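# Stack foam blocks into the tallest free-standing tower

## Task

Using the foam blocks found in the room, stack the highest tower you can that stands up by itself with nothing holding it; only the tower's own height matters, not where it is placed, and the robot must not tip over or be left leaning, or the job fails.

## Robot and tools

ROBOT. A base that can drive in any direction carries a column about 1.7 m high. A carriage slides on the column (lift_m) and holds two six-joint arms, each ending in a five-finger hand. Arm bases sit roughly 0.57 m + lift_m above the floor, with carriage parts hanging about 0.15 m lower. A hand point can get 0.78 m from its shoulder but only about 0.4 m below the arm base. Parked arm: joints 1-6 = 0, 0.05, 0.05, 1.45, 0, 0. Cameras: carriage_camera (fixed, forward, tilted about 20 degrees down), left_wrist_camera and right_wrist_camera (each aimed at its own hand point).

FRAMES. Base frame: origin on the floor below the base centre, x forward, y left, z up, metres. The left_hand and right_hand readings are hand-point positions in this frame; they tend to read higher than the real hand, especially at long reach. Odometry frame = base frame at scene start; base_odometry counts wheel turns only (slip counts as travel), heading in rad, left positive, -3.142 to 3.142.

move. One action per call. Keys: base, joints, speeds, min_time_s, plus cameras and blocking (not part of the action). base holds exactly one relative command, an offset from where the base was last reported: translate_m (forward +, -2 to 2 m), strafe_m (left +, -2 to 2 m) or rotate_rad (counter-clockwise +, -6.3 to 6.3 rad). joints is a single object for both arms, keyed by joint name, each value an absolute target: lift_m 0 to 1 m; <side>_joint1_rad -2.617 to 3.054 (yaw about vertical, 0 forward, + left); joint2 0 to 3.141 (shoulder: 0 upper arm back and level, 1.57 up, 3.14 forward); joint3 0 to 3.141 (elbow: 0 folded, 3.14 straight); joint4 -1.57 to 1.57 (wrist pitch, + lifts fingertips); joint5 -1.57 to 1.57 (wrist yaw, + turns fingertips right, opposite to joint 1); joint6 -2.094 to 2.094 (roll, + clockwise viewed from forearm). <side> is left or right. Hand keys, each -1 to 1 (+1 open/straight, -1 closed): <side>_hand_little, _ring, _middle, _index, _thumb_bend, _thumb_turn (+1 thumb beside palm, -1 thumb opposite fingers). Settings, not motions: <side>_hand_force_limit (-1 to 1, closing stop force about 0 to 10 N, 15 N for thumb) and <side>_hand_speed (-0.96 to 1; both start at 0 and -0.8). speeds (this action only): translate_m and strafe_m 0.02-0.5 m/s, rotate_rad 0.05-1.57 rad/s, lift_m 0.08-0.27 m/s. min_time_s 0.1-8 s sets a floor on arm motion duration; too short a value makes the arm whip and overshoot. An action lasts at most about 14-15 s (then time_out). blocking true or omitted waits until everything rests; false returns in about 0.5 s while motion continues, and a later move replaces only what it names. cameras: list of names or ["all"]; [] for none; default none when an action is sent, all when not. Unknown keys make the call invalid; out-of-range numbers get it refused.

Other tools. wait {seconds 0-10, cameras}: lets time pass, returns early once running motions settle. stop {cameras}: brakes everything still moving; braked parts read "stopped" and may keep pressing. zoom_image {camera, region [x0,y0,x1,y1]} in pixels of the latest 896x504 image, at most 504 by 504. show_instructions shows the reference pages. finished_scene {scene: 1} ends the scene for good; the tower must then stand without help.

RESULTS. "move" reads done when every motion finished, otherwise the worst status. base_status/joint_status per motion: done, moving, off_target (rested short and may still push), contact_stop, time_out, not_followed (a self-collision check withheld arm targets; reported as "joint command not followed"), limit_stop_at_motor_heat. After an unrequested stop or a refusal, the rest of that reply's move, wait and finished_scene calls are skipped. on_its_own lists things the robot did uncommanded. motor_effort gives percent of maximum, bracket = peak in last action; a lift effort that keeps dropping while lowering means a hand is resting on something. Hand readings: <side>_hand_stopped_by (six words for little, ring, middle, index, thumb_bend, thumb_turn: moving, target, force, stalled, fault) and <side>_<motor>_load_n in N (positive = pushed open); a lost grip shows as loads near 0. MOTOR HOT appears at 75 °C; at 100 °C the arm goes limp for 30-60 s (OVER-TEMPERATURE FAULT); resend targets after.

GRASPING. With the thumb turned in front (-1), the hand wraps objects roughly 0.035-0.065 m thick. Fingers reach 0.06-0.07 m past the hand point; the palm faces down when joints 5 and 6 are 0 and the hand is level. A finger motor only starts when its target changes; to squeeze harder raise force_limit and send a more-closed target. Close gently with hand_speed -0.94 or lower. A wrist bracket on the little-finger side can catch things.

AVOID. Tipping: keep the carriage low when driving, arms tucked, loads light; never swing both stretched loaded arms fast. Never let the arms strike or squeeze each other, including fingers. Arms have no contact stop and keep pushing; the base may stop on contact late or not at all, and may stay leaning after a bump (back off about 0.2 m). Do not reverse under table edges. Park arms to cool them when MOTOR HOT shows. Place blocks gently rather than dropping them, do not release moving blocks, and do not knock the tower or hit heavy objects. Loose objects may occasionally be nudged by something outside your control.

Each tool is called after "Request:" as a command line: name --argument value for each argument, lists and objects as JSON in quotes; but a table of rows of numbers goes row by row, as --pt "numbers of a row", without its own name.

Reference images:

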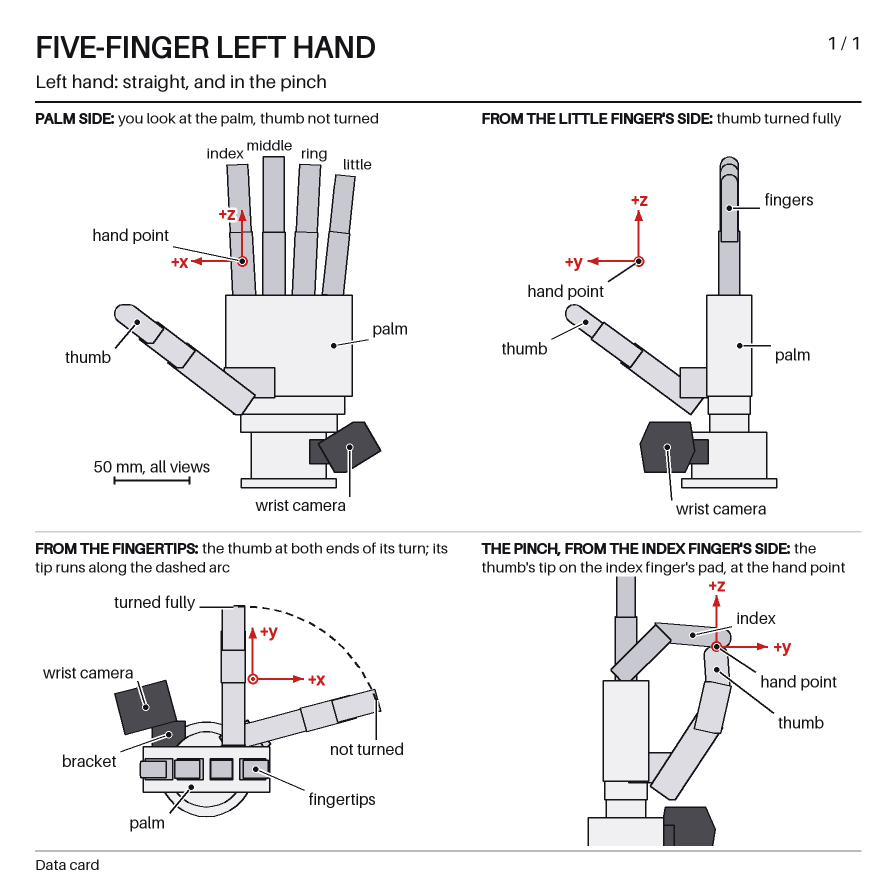

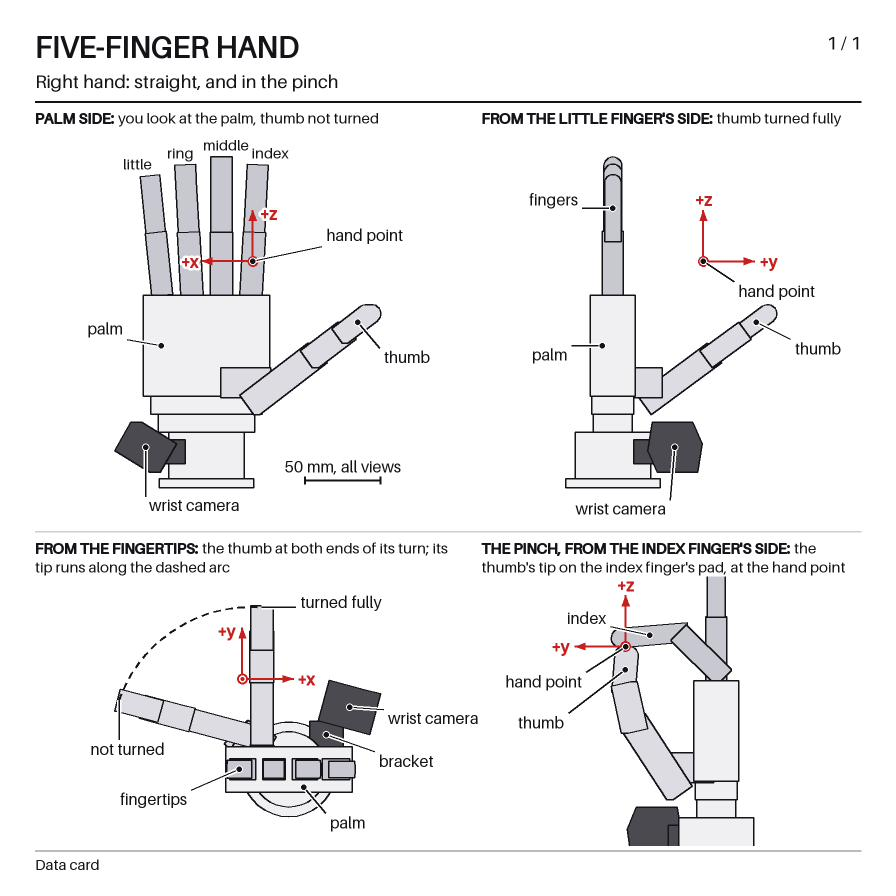

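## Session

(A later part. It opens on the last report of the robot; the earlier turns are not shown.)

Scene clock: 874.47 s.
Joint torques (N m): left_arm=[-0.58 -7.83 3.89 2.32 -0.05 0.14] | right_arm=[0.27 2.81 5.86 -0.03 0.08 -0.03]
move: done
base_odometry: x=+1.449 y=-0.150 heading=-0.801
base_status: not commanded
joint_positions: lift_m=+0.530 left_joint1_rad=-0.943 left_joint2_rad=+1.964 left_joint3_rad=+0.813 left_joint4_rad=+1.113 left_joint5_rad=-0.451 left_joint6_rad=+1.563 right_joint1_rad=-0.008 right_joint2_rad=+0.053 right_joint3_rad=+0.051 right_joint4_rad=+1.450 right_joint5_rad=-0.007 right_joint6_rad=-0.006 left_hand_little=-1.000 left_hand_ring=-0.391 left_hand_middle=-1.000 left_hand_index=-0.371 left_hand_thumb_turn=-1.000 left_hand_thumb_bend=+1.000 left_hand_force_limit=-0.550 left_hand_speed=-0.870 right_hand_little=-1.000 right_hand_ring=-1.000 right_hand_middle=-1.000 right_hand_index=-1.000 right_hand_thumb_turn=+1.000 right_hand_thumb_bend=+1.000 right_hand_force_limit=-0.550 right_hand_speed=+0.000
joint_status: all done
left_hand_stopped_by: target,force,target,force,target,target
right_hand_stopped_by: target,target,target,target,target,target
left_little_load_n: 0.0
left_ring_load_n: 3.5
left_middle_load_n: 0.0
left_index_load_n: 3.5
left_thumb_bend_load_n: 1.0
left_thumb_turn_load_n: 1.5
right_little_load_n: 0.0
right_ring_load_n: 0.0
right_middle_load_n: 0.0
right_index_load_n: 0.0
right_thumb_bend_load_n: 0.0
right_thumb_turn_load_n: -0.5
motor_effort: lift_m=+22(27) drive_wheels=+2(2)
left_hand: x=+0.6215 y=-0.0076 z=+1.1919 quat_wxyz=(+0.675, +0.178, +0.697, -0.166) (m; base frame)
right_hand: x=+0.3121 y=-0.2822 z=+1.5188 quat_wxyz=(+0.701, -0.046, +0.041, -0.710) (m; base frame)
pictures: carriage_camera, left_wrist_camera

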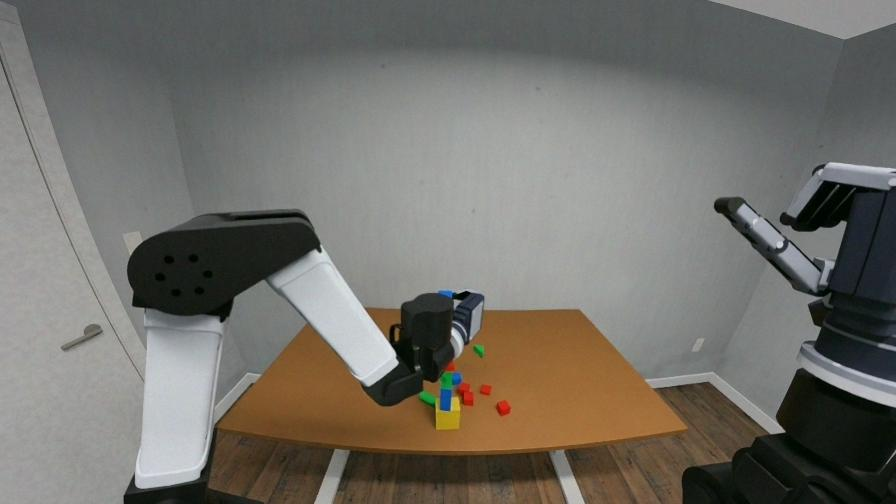

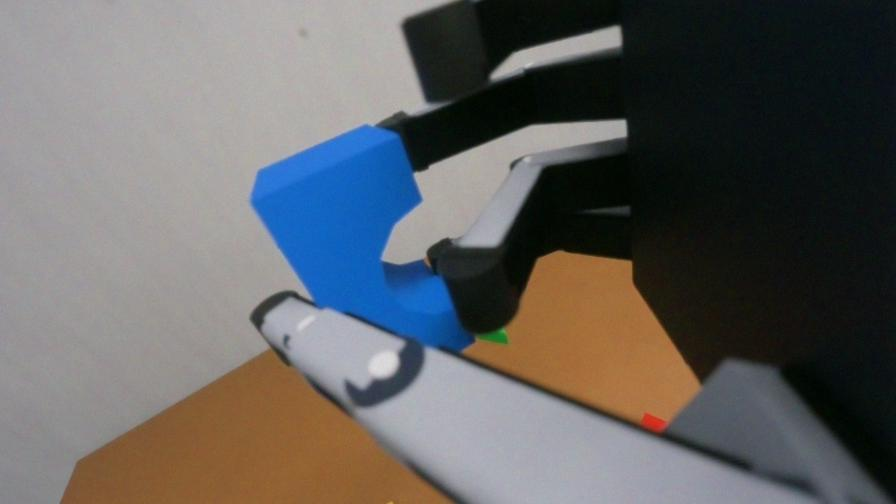

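Request:
move --joints '{"left_joint1_rad": -0.989, "left_joint2_rad": 2.023, "left_joint3_rad": 0.836, "left_joint4_rad": 1.131, "left_joint5_rad": -0.519, "left_joint6_rad": 1.587, "right_joint1_rad": -0.3, "right_joint2_rad": 1.5, "right_joint3_rad": 1.0, "right_joint4_rad": 0.5, "right_joint5_rad": -0.7, "right_joint6_rad": 0}' --min_time_s 2

Request:
move --joints '{"lift_m": 0.465, "right_joint1_rad": -0.38, "right_joint2_rad": 2.263, "right_joint3_rad": 1.732, "right_joint4_rad": 0.531, "right_joint5_rad": -1.1, "right_joint6_rad": 0}' --min_time_s 2

Request:
move --joints '{"right_joint1_rad": -0.058, "right_joint5_rad": -1.541}' --min_time_s 1.5 --cameras '["right_wrist_camera", "left_wrist_camera"]'

Request:
zoom_image --camera "right_wrist_camera" --region '[450, 210, 610, 330]'

Request:
zoom_image --camera "left_wrist_camera" --region '[380, 290, 540, 400]'

Scene clock: 879.87 s.
Joint torques (N m): left_arm=[-0.68 -7.97 6.67 2.31 -0.1 0.16] | right_arm=[-0.94 -5.74 10.07 1.8 -0.11 -0.02]
move: done
base_odometry: x=+1.449 y=-0.150 heading=-0.801
base_status: not commanded
joint_positions: lift_m=+0.530 left_joint1_rad=-0.981 left_joint2_rad=+2.006 left_joint3_rad=+0.813 left_joint4_rad=+1.125 left_joint5_rad=-0.511 left_joint6_rad=+1.579 right_joint1_rad=-0.293 right_joint2_rad=+1.492 right_joint3_rad=+0.977 right_joint4_rad=+0.516 right_joint5_rad=-0.688 right_joint6_rad=-0.005 left_hand_little=-1.000 left_hand_ring=-0.391 left_hand_middle=-1.000 left_hand_index=-0.371 left_hand_thumb_turn=-1.000 left_hand_thumb_bend=+1.000 left_hand_force_limit=-0.550 left_hand_speed=-0.870 right_hand_little=-1.000 right_hand_ring=-1.000 right_hand_middle=-1.000 right_hand_index=-1.000 right_hand_thumb_turn=+1.000 right_hand_thumb_bend=+1.000 right_hand_force_limit=-0.550 right_hand_speed=+0.000
joint_status: all done
left_hand_stopped_by: target,force,target,force,target,target
right_hand_stopped_by: target,target,target,target,target,target
left_little_load_n: 0.0
left_ring_load_n: 3.0
left_middle_load_n: -0.5
left_index_load_n: 3.5
left_thumb_bend_load_n: 1.0
left_thumb_turn_load_n: 1.5
right_little_load_n: 0.0
right_ring_load_n: 0.0
right_middle_load_n: 0.0
right_index_load_n: 0.0
right_thumb_bend_load_n: 0.0
right_thumb_turn_load_n: -0.5
motor_effort: lift_m=+22(25) drive_wheels=+2(2)
left_hand: x=+0.6120 y=-0.0106 z=+1.1757 quat_wxyz=(+0.670, +0.184, +0.704, -0.145) (m; base frame)
right_hand: x=+0.6876 y=-0.3019 z=+1.3213 quat_wxyz=(+0.587, -0.589, +0.390, -0.394) (m; base frame)
pictures: none

Scene clock: 882.17 s.
Joint torques (N m): left_arm=[-0.66 -9.13 5.71 2.26 -0.08 0.16] | right_arm=[-0.91 -10.69 9.62 1.8 -0.13 -0.03]
move: done
base_odometry: x=+1.449 y=-0.150 heading=-0.801
base_status: not commanded
joint_positions: lift_m=+0.465 left_joint1_rad=-0.981 left_joint2_rad=+2.019 left_joint3_rad=+0.824 left_joint4_rad=+1.131 left_joint5_rad=-0.512 left_joint6_rad=+1.579 right_joint1_rad=-0.373 right_joint2_rad=+2.249 right_joint3_rad=+1.710 right_joint4_rad=+0.518 right_joint5_rad=-1.088 right_joint6_rad=-0.005 left_hand_little=-1.000 left_hand_ring=-0.391 left_hand_middle=-1.000 left_hand_index=-0.371 left_hand_thumb_turn=-1.000 left_hand_thumb_bend=+1.000 left_hand_force_limit=-0.550 left_hand_speed=-0.870 right_hand_little=-1.000 right_hand_ring=-1.000 right_hand_middle=-1.000 right_hand_index=-1.000 right_hand_thumb_turn=+1.000 right_hand_thumb_bend=+1.000 right_hand_force_limit=-0.550 right_hand_speed=+0.000
joint_status: all done
left_hand_stopped_by: target,force,target,force,target,target
right_hand_stopped_by: target,target,target,target,target,target
left_little_load_n: 0.0
left_ring_load_n: 3.5
left_middle_load_n: 0.0
left_index_load_n: 4.0
left_thumb_bend_load_n: 1.5
left_thumb_turn_load_n: 2.0
right_little_load_n: 0.0
right_ring_load_n: 0.0
right_middle_load_n: 0.0
right_index_load_n: 0.0
right_thumb_bend_load_n: 0.0
right_thumb_turn_load_n: 0.0
motor_effort: lift_m=+23(25) drive_wheels=+1(2)
left_hand: x=+0.6137 y=-0.0128 z=+1.1100 quat_wxyz=(+0.671, +0.183, +0.703, -0.146) (m; base frame)
right_hand: x=+0.8092 y=-0.3447 z=+1.1901 quat_wxyz=(+0.642, -0.645, +0.299, -0.288) (m; base frame)
pictures: none

Scene clock: 884.00 s.
Joint torques (N m): left_arm=[-0.64 -9.11 5.74 2.27 -0.09 0.16] | right_arm=[0.09 -10.54 9.26 1.41 -0.15 -0.02]
move: done
base_odometry: x=+1.449 y=-0.150 heading=-0.801
base_status: not commanded
joint_positions: lift_m=+0.465 left_joint1_rad=-0.981 left_joint2_rad=+2.019 left_joint3_rad=+0.824 left_joint4_rad=+1.131 left_joint5_rad=-0.512 left_joint6_rad=+1.579 right_joint1_rad=-0.063 right_joint2_rad=+2.249 right_joint3_rad=+1.710 right_joint4_rad=+0.518 right_joint5_rad=-1.529 right_joint6_rad=-0.005 left_hand_little=-1.000 left_hand_ring=-0.391 left_hand_middle=-1.000 left_hand_index=-0.371 left_hand_thumb_turn=-1.000 left_hand_thumb_bend=+1.000 left_hand_force_limit=-0.550 left_hand_speed=-0.870 right_hand_little=-1.000 right_hand_ring=-1.000 right_hand_middle=-1.000 right_hand_index=-1.000 right_hand_thumb_turn=+1.000 right_hand_thumb_bend=+1.000 right_hand_force_limit=-0.550 right_hand_speed=+0.000
joint_status: all done
left_hand_stopped_by: target,force,target,force,target,target
right_hand_stopped_by: target,target,target,target,target,target
left_little_load_n: 0.0
left_ring_load_n: 3.5
left_middle_load_n: 0.0
left_index_load_n: 3.5
left_thumb_bend_load_n: 1.0
left_thumb_turn_load_n: 1.5
right_little_load_n: 0.0
right_ring_load_n: 0.0
right_middle_load_n: 0.0
right_index_load_n: 0.0
right_thumb_bend_load_n: 0.0
right_thumb_turn_load_n: 0.0
motor_effort: lift_m=+23(24) drive_wheels=+1(2)
left_hand: x=+0.6137 y=-0.0128 z=+1.1100 quat_wxyz=(+0.671, +0.183, +0.703, -0.146) (m; base frame)
right_hand: x=+0.7059 y=-0.1483 z=+1.1919 quat_wxyz=(+0.706, -0.706, +0.042, -0.032) (m; base frame)
pictures: left_wrist_camera, right_wrist_camera

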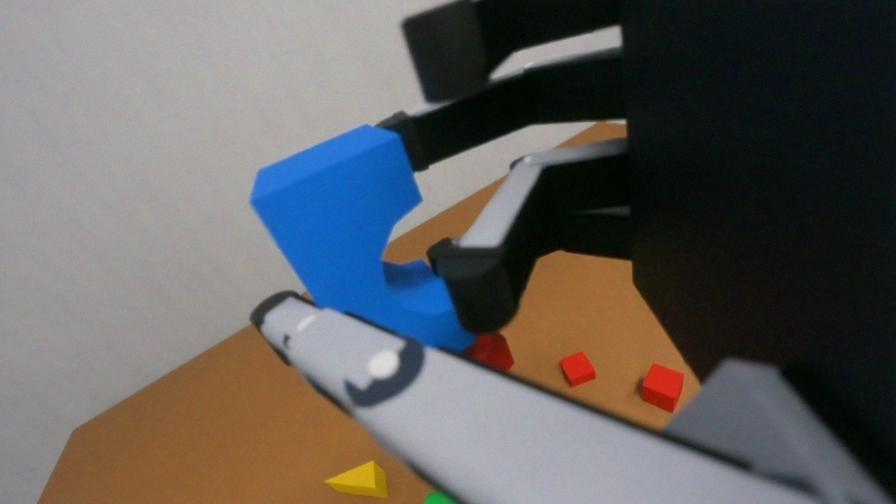

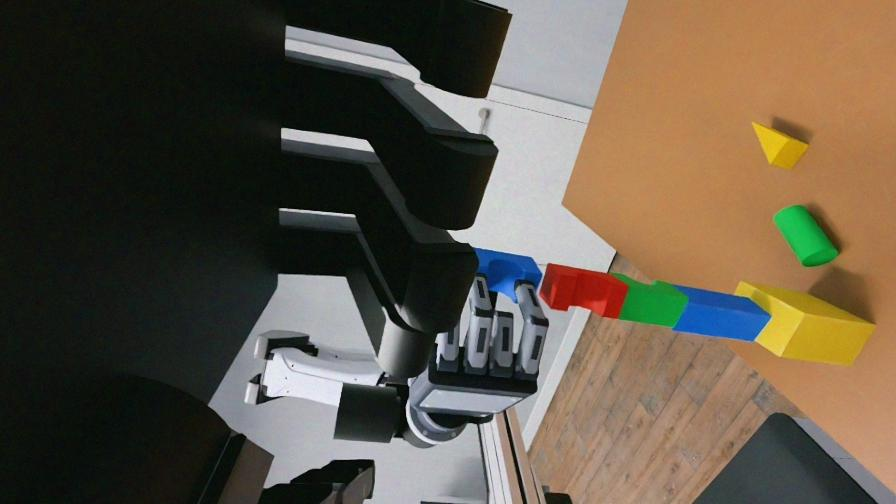

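Scaled by 3.150 from the camera's 896x504 image, which has a finer 1280x720 frame.

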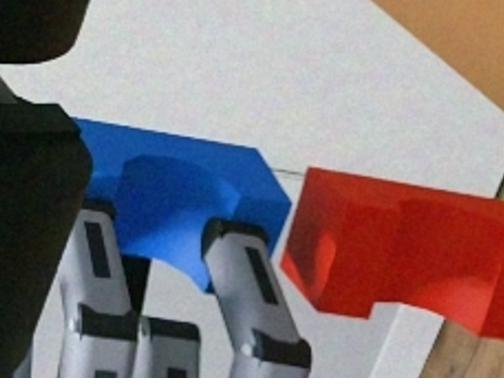

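Scaled by 3.150 from the camera's 896x504 image, which has a finer 1280x720 frame.

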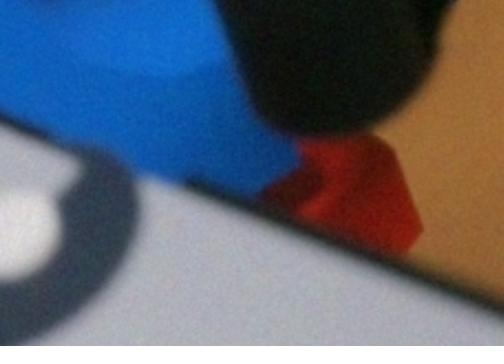

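Request:
zoom_image --camera "right_wrist_camera" --region '[510, 240, 600, 320]'

Scaled by 5.600 from the camera's 896x504 image, which has a finer 1280x720 frame.

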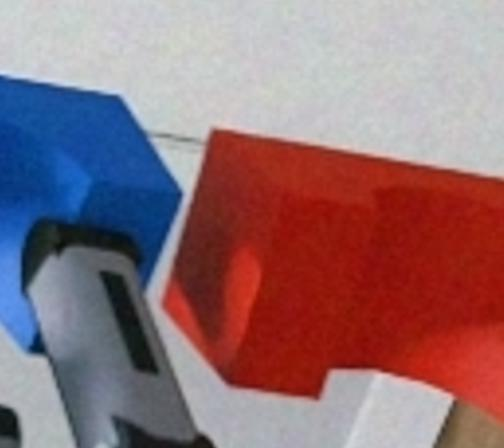

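Request:
move --joints '{"left_joint1_rad": -0.95, "left_joint2_rad": 1.95, "left_joint3_rad": 0.78, "left_joint4_rad": 1.12, "left_joint5_rad": -0.47, "left_joint6_rad": 1.57}' --min_time_s 1.2

Request:
move --joints '{"left_joint1_rad": -0.985, "left_joint2_rad": 2.016, "left_joint3_rad": 0.825, "left_joint4_rad": 1.137, "left_joint5_rad": -0.515, "left_joint6_rad": 1.587}' --min_time_s 1.5

Request:
move --joints '{"lift_m": 0.453}' --speeds '{"lift_m": 0.08}' --cameras '["right_wrist_camera", "left_wrist_camera"]'

Request:
zoom_image --camera "right_wrist_camera" --region '[500, 230, 610, 330]'

Request:
zoom_image --camera "left_wrist_camera" --region '[380, 290, 540, 400]'

Scene clock: 896.20 s.
Joint torques (N m): left_arm=[0.65 -11.47 3.75 2.17 0.04 0] | right_arm=[0.03 -10.45 9.29 1.42 -0.14 0]
move: done
base_odometry: x=+1.449 y=-0.150 heading=-0.801
base_status: not commanded
joint_positions: lift_m=+0.465 left_joint1_rad=-0.957 left_joint2_rad=+1.978 left_joint3_rad=+0.793 left_joint4_rad=+1.131 left_joint5_rad=-0.478 left_joint6_rad=+1.578 right_joint1_rad=-0.063 right_joint2_rad=+2.249 right_joint3_rad=+1.710 right_joint4_rad=+0.518 right_joint5_rad=-1.530 right_joint6_rad=-0.005 left_hand_little=-1.000 left_hand_ring=-0.391 left_hand_middle=-1.000 left_hand_index=-0.371 left_hand_thumb_turn=-1.000 left_hand_thumb_bend=+1.000 left_hand_force_limit=-0.550 left_hand_speed=-0.870 right_hand_little=-1.000 right_hand_ring=-1.000 right_hand_middle=-1.000 right_hand_index=-1.000 right_hand_thumb_turn=+1.000 right_hand_thumb_bend=+1.000 right_hand_force_limit=-0.550 right_hand_speed=+0.000
joint_status: all done
left_hand_stopped_by: target,force,target,force,target,target
right_hand_stopped_by: target,target,target,target,target,target
left_little_load_n: 0.0
left_ring_load_n: 3.5
left_middle_load_n: 0.0
left_index_load_n: 3.5
left_thumb_bend_load_n: 1.0
left_thumb_turn_load_n: 1.5
right_little_load_n: 0.0
right_ring_load_n: 0.0
right_middle_load_n: 0.0
right_index_load_n: 0.0
right_thumb_bend_load_n: 0.0
right_thumb_turn_load_n: -0.5
motor_effort: lift_m=+24(24) drive_wheels=+1(2)
left_hand: x=+0.6160 y=-0.0040 z=+1.1175 quat_wxyz=(+0.673, +0.183, +0.701, -0.153) (m; base frame)
right_hand: x=+0.7056 y=-0.1483 z=+1.1919 quat_wxyz=(+0.706, -0.706, +0.042, -0.031) (m; base frame)
pictures: none

Scene clock: 898.00 s.
Joint torques (N m): left_arm=[-0.64 -7.91 6.43 2.32 -0.11 0.16] | right_arm=[0.06 -10.55 9.35 1.42 -0.14 0.01]
move: done
base_odometry: x=+1.449 y=-0.150 heading=-0.801
base_status: not commanded
joint_positions: lift_m=+0.465 left_joint1_rad=-0.977 left_joint2_rad=+1.999 left_joint3_rad=+0.804 left_joint4_rad=+1.131 left_joint5_rad=-0.507 left_joint6_rad=+1.579 right_joint1_rad=-0.063 right_joint2_rad=+2.249 right_joint3_rad=+1.710 right_joint4_rad=+0.518 right_joint5_rad=-1.530 right_joint6_rad=-0.005 left_hand_little=-1.000 left_hand_ring=-0.391 left_hand_middle=-1.000 left_hand_index=-0.371 left_hand_thumb_turn=-1.000 left_hand_thumb_bend=+1.000 left_hand_force_limit=-0.550 left_hand_speed=-0.870 right_hand_little=-1.000 right_hand_ring=-1.000 right_hand_middle=-1.000 right_hand_index=-1.000 right_hand_thumb_turn=+1.000 right_hand_thumb_bend=+1.000 right_hand_force_limit=-0.550 right_hand_speed=+0.000
joint_status: all done
left_hand_stopped_by: target,force,target,force,target,target
right_hand_stopped_by: target,target,target,target,target,target
left_little_load_n: 0.0
left_ring_load_n: 3.5
left_middle_load_n: 0.0
left_index_load_n: 3.5
left_thumb_bend_load_n: 1.5
left_thumb_turn_load_n: 1.5
right_little_load_n: 0.0
right_ring_load_n: 0.0
right_middle_load_n: 0.0
right_index_load_n: 0.0
right_thumb_bend_load_n: 0.0
right_thumb_turn_load_n: -0.5
motor_effort: lift_m=+22(24) drive_wheels=+1(2)
left_hand: x=+0.6121 y=-0.0085 z=+1.1121 quat_wxyz=(+0.671, +0.183, +0.703, -0.147) (m; base frame)
right_hand: x=+0.7056 y=-0.1483 z=+1.1919 quat_wxyz=(+0.706, -0.706, +0.042, -0.031) (m; base frame)
pictures: none

Scene clock: 898.53 s.
Joint torques (N m): left_arm=[-0.7 -8.57 6.05 2.25 -0.11 0.17] | right_arm=[-0.05 -11.17 8.65 1.35 -0.15 0]
move: done
base_odometry: x=+1.449 y=-0.150 heading=-0.801
base_status: not commanded
joint_positions: lift_m=+0.453 left_joint1_rad=-0.977 left_joint2_rad=+2.007 left_joint3_rad=+0.809 left_joint4_rad=+1.138 left_joint5_rad=-0.508 left_joint6_rad=+1.579 right_joint1_rad=-0.063 right_joint2_rad=+2.257 right_joint3_rad=+1.716 right_joint4_rad=+0.524 right_joint5_rad=-1.531 right_joint6_rad=-0.005 left_hand_little=-1.000 left_hand_ring=-0.391 left_hand_middle=-1.000 left_hand_index=-0.371 left_hand_thumb_turn=-1.000 left_hand_thumb_bend=+1.000 left_hand_force_limit=-0.550 left_hand_speed=-0.870 right_hand_little=-1.000 right_hand_ring=-1.000 right_hand_middle=-1.000 right_hand_index=-1.000 right_hand_thumb_turn=+1.000 right_hand_thumb_bend=+1.000 right_hand_force_limit=-0.550 right_hand_speed=+0.000
joint_status: all done
left_hand_stopped_by: target,force,target,force,target,target
right_hand_stopped_by: target,target,target,target,target,target
left_little_load_n: 0.0
left_ring_load_n: 3.5
left_middle_load_n: 0.0
left_index_load_n: 3.5
left_thumb_bend_load_n: 1.0
left_thumb_turn_load_n: 1.5
right_little_load_n: 0.0
right_ring_load_n: 0.0
right_middle_load_n: 0.0
right_index_load_n: 0.0
right_thumb_bend_load_n: 0.0
right_thumb_turn_load_n: 0.0
motor_effort: lift_m=+23(24) drive_wheels=+2(4)
left_hand: x=+0.6129 y=-0.0095 z=+1.0998 quat_wxyz=(+0.672, +0.182, +0.702, -0.147) (m; base frame)
right_hand: x=+0.7072 y=-0.1485 z=+1.1785 quat_wxyz=(+0.706, -0.706, +0.040, -0.032) (m; base frame)
pictures: left_wrist_camera, right_wrist_camera

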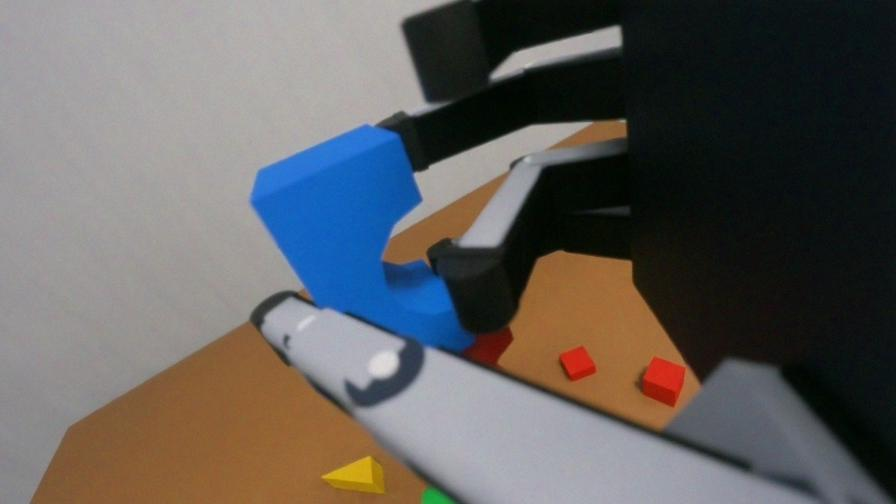

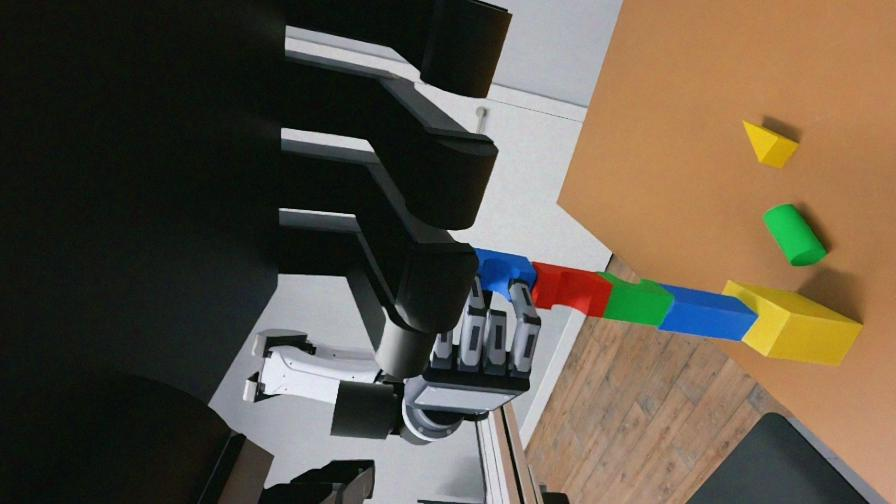

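Scaled by 4.582 from the camera's 896x504 image, which has a finer 1280x720 frame.

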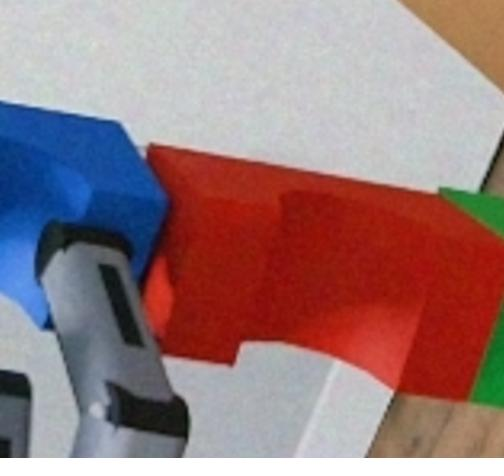

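Scaled by 3.150 from the camera's 896x504 image, which has a finer 1280x720 frame.

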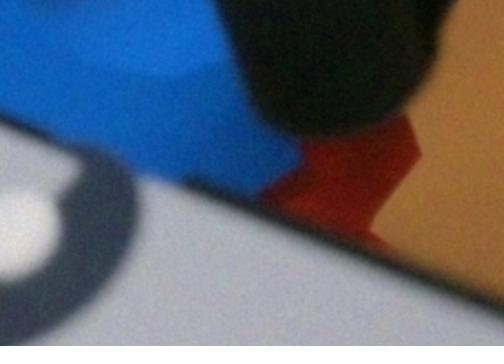

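Request:
move --joints '{"lift_m": 0.449}' --speeds '{"lift_m": 0.08}'

Request:
move --joints '{"lift_m": 0.445}' --speeds '{"lift_m": 0.08}' --cameras '["right_wrist_camera", "left_wrist_camera"]'

Request:
zoom_image --camera "right_wrist_camera" --region '[500, 230, 610, 330]'

Request:
zoom_image --camera "left_wrist_camera" --region '[380, 290, 540, 400]'

Scene clock: 899.93 s.
Joint torques (N m): left_arm=[-0.72 -8.57 5.93 2.21 -0.09 0.11] | right_arm=[0.05 -11.32 8.54 1.31 -0.14 -0.03]
move: done
base_odometry: x=+1.449 y=-0.150 heading=-0.801
base_status: not commanded
joint_positions: lift_m=+0.449 left_joint1_rad=-0.977 left_joint2_rad=+2.007 left_joint3_rad=+0.810 left_joint4_rad=+1.144 left_joint5_rad=-0.509 left_joint6_rad=+1.583 right_joint1_rad=-0.063 right_joint2_rad=+2.259 right_joint3_rad=+1.718 right_joint4_rad=+0.526 right_joint5_rad=-1.532 right_joint6_rad=-0.005 left_hand_little=-1.000 left_hand_ring=-0.391 left_hand_middle=-1.000 left_hand_index=-0.371 left_hand_thumb_turn=-1.000 left_hand_thumb_bend=+1.000 left_hand_force_limit=-0.550 left_hand_speed=-0.870 right_hand_little=-1.000 right_hand_ring=-1.000 right_hand_middle=-1.000 right_hand_index=-1.000 right_hand_thumb_turn=+1.000 right_hand_thumb_bend=+1.000 right_hand_force_limit=-0.550 right_hand_speed=+0.000
joint_status: all done
left_hand_stopped_by: target,force,target,force,target,target
right_hand_stopped_by: target,target,target,target,target,target
left_little_load_n: 0.0
left_ring_load_n: 3.5
left_middle_load_n: 0.0
left_index_load_n: 3.5
left_thumb_bend_load_n: 1.5
left_thumb_turn_load_n: 1.5
right_little_load_n: 0.0
right_ring_load_n: 0.0
right_middle_load_n: 0.5
right_index_load_n: 0.0
right_thumb_bend_load_n: 0.0
right_thumb_turn_load_n: 0.0
motor_effort: lift_m=+23(23) drive_wheels=+1(4)
left_hand: x=+0.6133 y=-0.0095 z=+1.0976 quat_wxyz=(+0.675, +0.181, +0.700, -0.147) (m; base frame)
right_hand: x=+0.7076 y=-0.1485 z=+1.1741 quat_wxyz=(+0.706, -0.706, +0.039, -0.033) (m; base frame)
pictures: none

Scene clock: 900.37 s.
Joint torques (N m): left_arm=[-0.54 -8.61 5.96 2.02 -0.09 0.05] | right_arm=[0.12 -11.58 8.4 1.3 -0.13 0]
move: done
base_odometry: x=+1.449 y=-0.150 heading=-0.801
base_status: not commanded
joint_positions: lift_m=+0.445 left_joint1_rad=-0.977 left_joint2_rad=+2.007 left_joint3_rad=+0.810 left_joint4_rad=+1.156 left_joint5_rad=-0.509 left_joint6_rad=+1.589 right_joint1_rad=-0.063 right_joint2_rad=+2.261 right_joint3_rad=+1.720 right_joint4_rad=+0.528 right_joint5_rad=-1.533 right_joint6_rad=-0.005 left_hand_little=-1.000 left_hand_ring=-0.391 left_hand_middle=-1.000 left_hand_index=-0.371 left_hand_thumb_turn=-1.000 left_hand_thumb_bend=+1.000 left_hand_force_limit=-0.550 left_hand_speed=-0.870 right_hand_little=-1.000 right_hand_ring=-1.000 right_hand_middle=-1.000 right_hand_index=-1.000 right_hand_thumb_turn=+1.000 right_hand_thumb_bend=+1.000 right_hand_force_limit=-0.550 right_hand_speed=+0.000
joint_status: all done
left_hand_stopped_by: target,force,target,force,target,target
right_hand_stopped_by: target,target,target,target,target,target
left_little_load_n: 0.0
left_ring_load_n: 3.5
left_middle_load_n: 0.0
left_index_load_n: 3.5
left_thumb_bend_load_n: 1.0
left_thumb_turn_load_n: 1.5
right_little_load_n: 0.0
right_ring_load_n: 0.5
right_middle_load_n: 0.0
right_index_load_n: 0.0
right_thumb_bend_load_n: 0.0
right_thumb_turn_load_n: 0.0
motor_effort: lift_m=+23(24) drive_wheels=+1(4)
left_hand: x=+0.6137 y=-0.0098 z=+1.0967 quat_wxyz=(+0.678, +0.180, +0.697, -0.148) (m; base frame)
right_hand: x=+0.7079 y=-0.1486 z=+1.1696 quat_wxyz=(+0.706, -0.706, +0.038, -0.033) (m; base frame)
pictures: left_wrist_camera, right_wrist_camera

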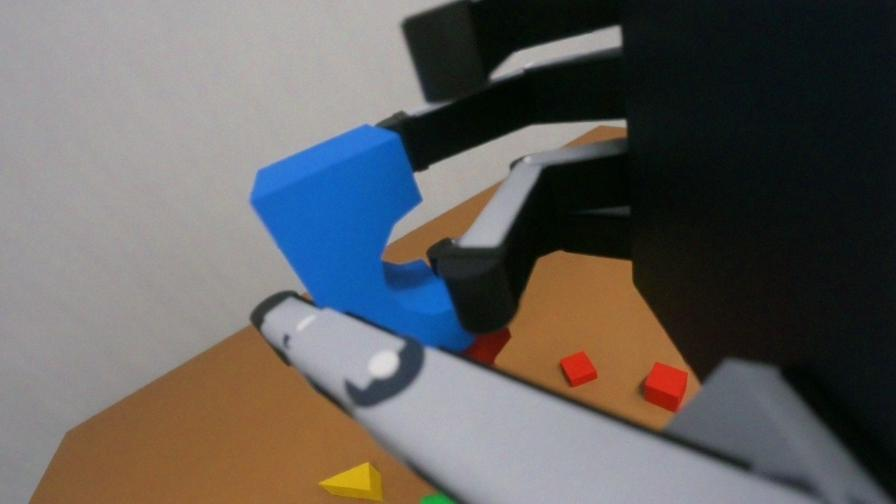

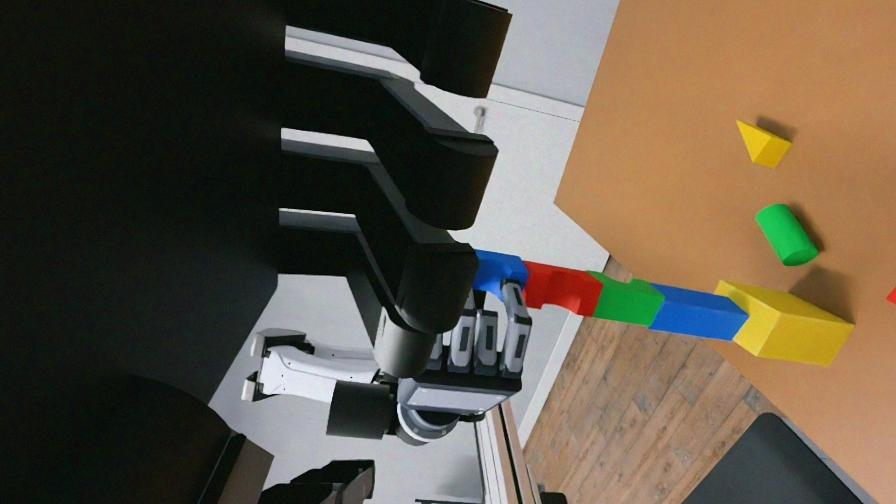

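Scaled by 4.582 from the camera's 896x504 image, which has a finer 1280x720 frame.

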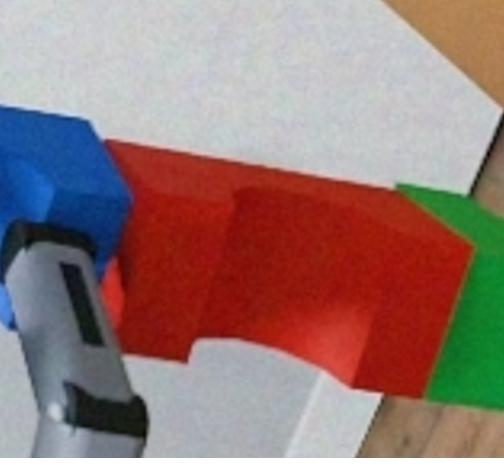

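Scaled by 3.150 from the camera's 896x504 image, which has a finer 1280x720 frame.

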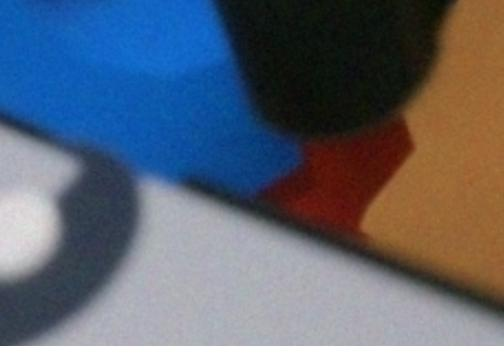

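Request:
move --joints '{"lift_m": 0.462}' --speeds '{"lift_m": 0.1}'

Request:
move --joints '{"left_joint1_rad": -0.96, "left_joint2_rad": 1.97, "left_joint3_rad": 0.8, "left_joint4_rad": 1.11, "left_joint5_rad": -0.48, "left_joint6_rad": 1.57}' --min_time_s 1.2

Request:
move --joints '{"left_joint1_rad": -0.99, "left_joint2_rad": 2.032, "left_joint3_rad": 0.852, "left_joint4_rad": 1.123, "left_joint5_rad": -0.52, "left_joint6_rad": 1.587}' --min_time_s 1.5

Request:
move --joints '{"lift_m": 0.452}' --speeds '{"lift_m": 0.08}' --cameras '["right_wrist_camera", "left_wrist_camera"]'

Request:
zoom_image --camera "right_wrist_camera" --region '[500, 230, 610, 330]'

Request:
zoom_image --camera "left_wrist_camera" --region '[380, 290, 540, 400]'

Scene clock: 914.80 s.
Joint torques (N m): left_arm=[-0.79 -8.84 5.78 2.15 -0.06 0.07] | right_arm=[0.01 -11.62 8.27 1.28 -0.14 -0.02]
move: done
base_odometry: x=+1.449 y=-0.150 heading=-0.801
base_status: not commanded
joint_positions: lift_m=+0.462 left_joint1_rad=-0.977 left_joint2_rad=+2.009 left_joint3_rad=+0.812 left_joint4_rad=+1.148 left_joint5_rad=-0.510 left_joint6_rad=+1.589 right_joint1_rad=-0.063 right_joint2_rad=+2.263 right_joint3_rad=+1.721 right_joint4_rad=+0.531 right_joint5_rad=-1.533 right_joint6_rad=-0.005 left_hand_little=-1.000 left_hand_ring=-0.391 left_hand_middle=-1.000 left_hand_index=-0.371 left_hand_thumb_turn=-1.000 left_hand_thumb_bend=+1.000 left_hand_force_limit=-0.550 left_hand_speed=-0.870 right_hand_little=-1.000 right_hand_ring=-1.000 right_hand_middle=-1.000 right_hand_index=-1.000 right_hand_thumb_turn=+1.000 right_hand_thumb_bend=+1.000 right_hand_force_limit=-0.550 right_hand_speed=+0.000
joint_status: all done
left_hand_stopped_by: target,force,target,force,target,target
right_hand_stopped_by: target,target,target,target,target,target
left_little_load_n: 0.0
left_ring_load_n: 3.5
left_middle_load_n: 0.0
left_index_load_n: 3.5
left_thumb_bend_load_n: 1.0
left_thumb_turn_load_n: 1.5
right_little_load_n: 0.0
right_ring_load_n: 0.0
right_middle_load_n: 0.0
right_index_load_n: 0.0
right_thumb_bend_load_n: 0.0
right_thumb_turn_load_n: -0.5
motor_effort: lift_m=+26(31) drive_wheels=+1(4)
left_hand: x=+0.6138 y=-0.0098 z=+1.1114 quat_wxyz=(+0.676, +0.182, +0.699, -0.146) (m; base frame)
right_hand: x=+0.7083 y=-0.1486 z=+1.1859 quat_wxyz=(+0.706, -0.706, +0.038, -0.034) (m; base frame)
pictures: none

Scene clock: 916.30 s.
Joint torques (N m): left_arm=[0.68 -11.6 3.81 2.11 0.07 0] | right_arm=[0.05 -11.67 8.18 1.26 -0.11 -0.01]
move: done
base_odometry: x=+1.449 y=-0.150 heading=-0.801
base_status: not commanded
joint_positions: lift_m=+0.462 left_joint1_rad=-0.968 left_joint2_rad=+1.998 left_joint3_rad=+0.812 left_joint4_rad=+1.126 left_joint5_rad=-0.488 left_joint6_rad=+1.578 right_joint1_rad=-0.063 right_joint2_rad=+2.263 right_joint3_rad=+1.721 right_joint4_rad=+0.531 right_joint5_rad=-1.533 right_joint6_rad=-0.005 left_hand_little=-1.000 left_hand_ring=-0.391 left_hand_middle=-1.000 left_hand_index=-0.371 left_hand_thumb_turn=-1.000 left_hand_thumb_bend=+1.000 left_hand_force_limit=-0.550 left_hand_speed=-0.870 right_hand_little=-1.000 right_hand_ring=-1.000 right_hand_middle=-1.000 right_hand_index=-1.000 right_hand_thumb_turn=+1.000 right_hand_thumb_bend=+1.000 right_hand_force_limit=-0.550 right_hand_speed=+0.000
joint_status: all done
left_hand_stopped_by: target,force,target,force,target,target
right_hand_stopped_by: target,target,target,target,target,target
left_little_load_n: 0.0
left_ring_load_n: 3.5
left_middle_load_n: 0.0
left_index_load_n: 3.5
left_thumb_bend_load_n: 1.0
left_thumb_turn_load_n: 1.5
right_little_load_n: 0.0
right_ring_load_n: 0.0
right_middle_load_n: 0.0
right_index_load_n: 0.0
right_thumb_bend_load_n: 0.0
right_thumb_turn_load_n: 0.0
motor_effort: lift_m=+26(28) drive_wheels=+1(2)
left_hand: x=+0.6154 y=-0.0099 z=+1.1111 quat_wxyz=(+0.671, +0.184, +0.702, -0.152) (m; base frame)
right_hand: x=+0.7083 y=-0.1486 z=+1.1859 quat_wxyz=(+0.706, -0.706, +0.038, -0.034) (m; base frame)
pictures: none

Scene clock: 918.10 s.
Joint torques (N m): left_arm=[-0.69 -8.12 6.5 2.23 -0.09 0.17] | right_arm=[0.05 -11.82 8.27 1.27 -0.12 -0.01]
move: done
base_odometry: x=+1.449 y=-0.150 heading=-0.801
base_status: not commanded
joint_positions: lift_m=+0.462 left_joint1_rad=-0.982 left_joint2_rad=+2.015 left_joint3_rad=+0.831 left_joint4_rad=+1.126 left_joint5_rad=-0.512 left_joint6_rad=+1.579 right_joint1_rad=-0.063 right_joint2_rad=+2.263 right_joint3_rad=+1.721 right_joint4_rad=+0.531 right_joint5_rad=-1.533 right_joint6_rad=-0.005 left_hand_little=-1.000 left_hand_ring=-0.391 left_hand_middle=-1.000 left_hand_index=-0.371 left_hand_thumb_turn=-1.000 left_hand_thumb_bend=+1.000 left_hand_force_limit=-0.550 left_hand_speed=-0.870 right_hand_little=-1.000 right_hand_ring=-1.000 right_hand_middle=-1.000 right_hand_index=-1.000 right_hand_thumb_turn=+1.000 right_hand_thumb_bend=+1.000 right_hand_force_limit=-0.550 right_hand_speed=+0.000
joint_status: all done
left_hand_stopped_by: target,force,target,force,target,target
right_hand_stopped_by: target,target,target,target,target,target
left_little_load_n: 0.0
left_ring_load_n: 3.0
left_middle_load_n: 0.0
left_index_load_n: 3.5
left_thumb_bend_load_n: 1.0
left_thumb_turn_load_n: 2.0
right_little_load_n: 0.0
right_ring_load_n: 0.0
right_middle_load_n: 0.0
right_index_load_n: 0.0
right_thumb_bend_load_n: 0.0
right_thumb_turn_load_n: 0.0
motor_effort: lift_m=+26(27) drive_wheels=+1(1)
left_hand: x=+0.6141 y=-0.0146 z=+1.1099 quat_wxyz=(+0.673, +0.181, +0.702, -0.148) (m; base frame)
right_hand: x=+0.7083 y=-0.1486 z=+1.1859 quat_wxyz=(+0.706, -0.706, +0.038, -0.034) (m; base frame)
pictures: none

Scene clock: 918.63 s.
Joint torques (N m): left_arm=[-0.68 -8.72 6.09 2.21 -0.08 0.16] | right_arm=[0.02 -11.89 8.25 1.26 -0.11 -0.02]
move: done
base_odometry: x=+1.449 y=-0.150 heading=-0.801
base_status: not commanded
joint_positions: lift_m=+0.452 left_joint1_rad=-0.982 left_joint2_rad=+2.022 left_joint3_rad=+0.836 left_joint4_rad=+1.126 left_joint5_rad=-0.513 left_joint6_rad=+1.579 right_joint1_rad=-0.063 right_joint2_rad=+2.265 right_joint3_rad=+1.722 right_joint4_rad=+0.531 right_joint5_rad=-1.533 right_joint6_rad=-0.005 left_hand_little=-1.000 left_hand_ring=-0.391 left_hand_middle=-1.000 left_hand_index=-0.371 left_hand_thumb_turn=-1.000 left_hand_thumb_bend=+1.000 left_hand_force_limit=-0.550 left_hand_speed=-0.870 right_hand_little=-1.000 right_hand_ring=-1.000 right_hand_middle=-1.000 right_hand_index=-1.000 right_hand_thumb_turn=+1.000 right_hand_thumb_bend=+1.000 right_hand_force_limit=-0.550 right_hand_speed=+0.000
joint_status: all done
left_hand_stopped_by: target,force,target,force,target,target
right_hand_stopped_by: target,target,target,target,target,target
left_little_load_n: 0.0
left_ring_load_n: 3.5
left_middle_load_n: 0.0
left_index_load_n: 3.5
left_thumb_bend_load_n: 1.0
left_thumb_turn_load_n: 2.0
right_little_load_n: 0.0
right_ring_load_n: 0.0
right_middle_load_n: 0.0
right_index_load_n: 0.0
right_thumb_bend_load_n: 0.0
right_thumb_turn_load_n: -0.5
motor_effort: lift_m=+22(24) drive_wheels=+2(4)
left_hand: x=+0.6148 y=-0.0153 z=+1.0986 quat_wxyz=(+0.672, +0.182, +0.702, -0.147) (m; base frame)
right_hand: x=+0.7085 y=-0.1486 z=+1.1756 quat_wxyz=(+0.706, -0.706, +0.038, -0.033) (m; base frame)
pictures: left_wrist_camera, right_wrist_camera

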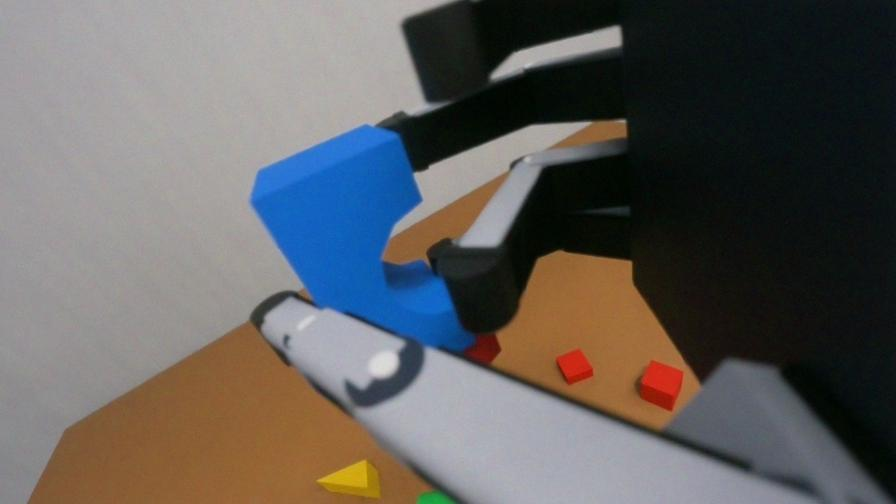

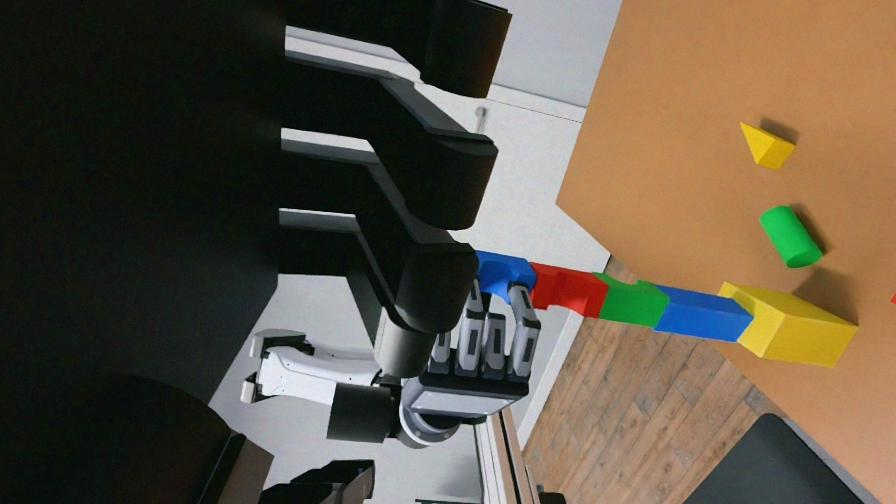

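Scaled by 4.582 from the camera's 896x504 image, which has a finer 1280x720 frame.

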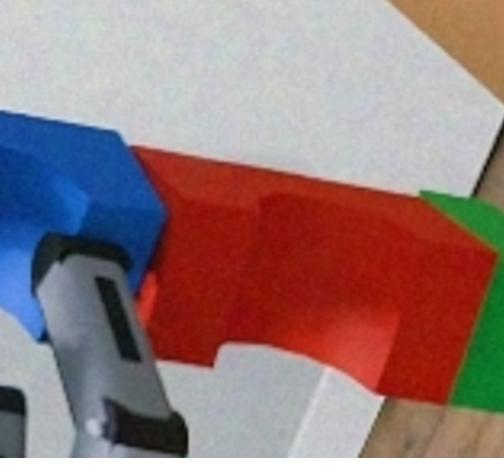

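Scaled by 3.150 from the camera's 896x504 image, which has a finer 1280x720 frame.

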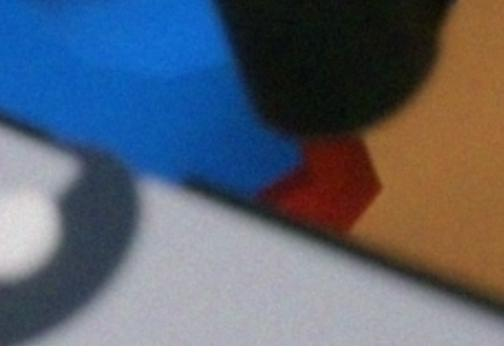

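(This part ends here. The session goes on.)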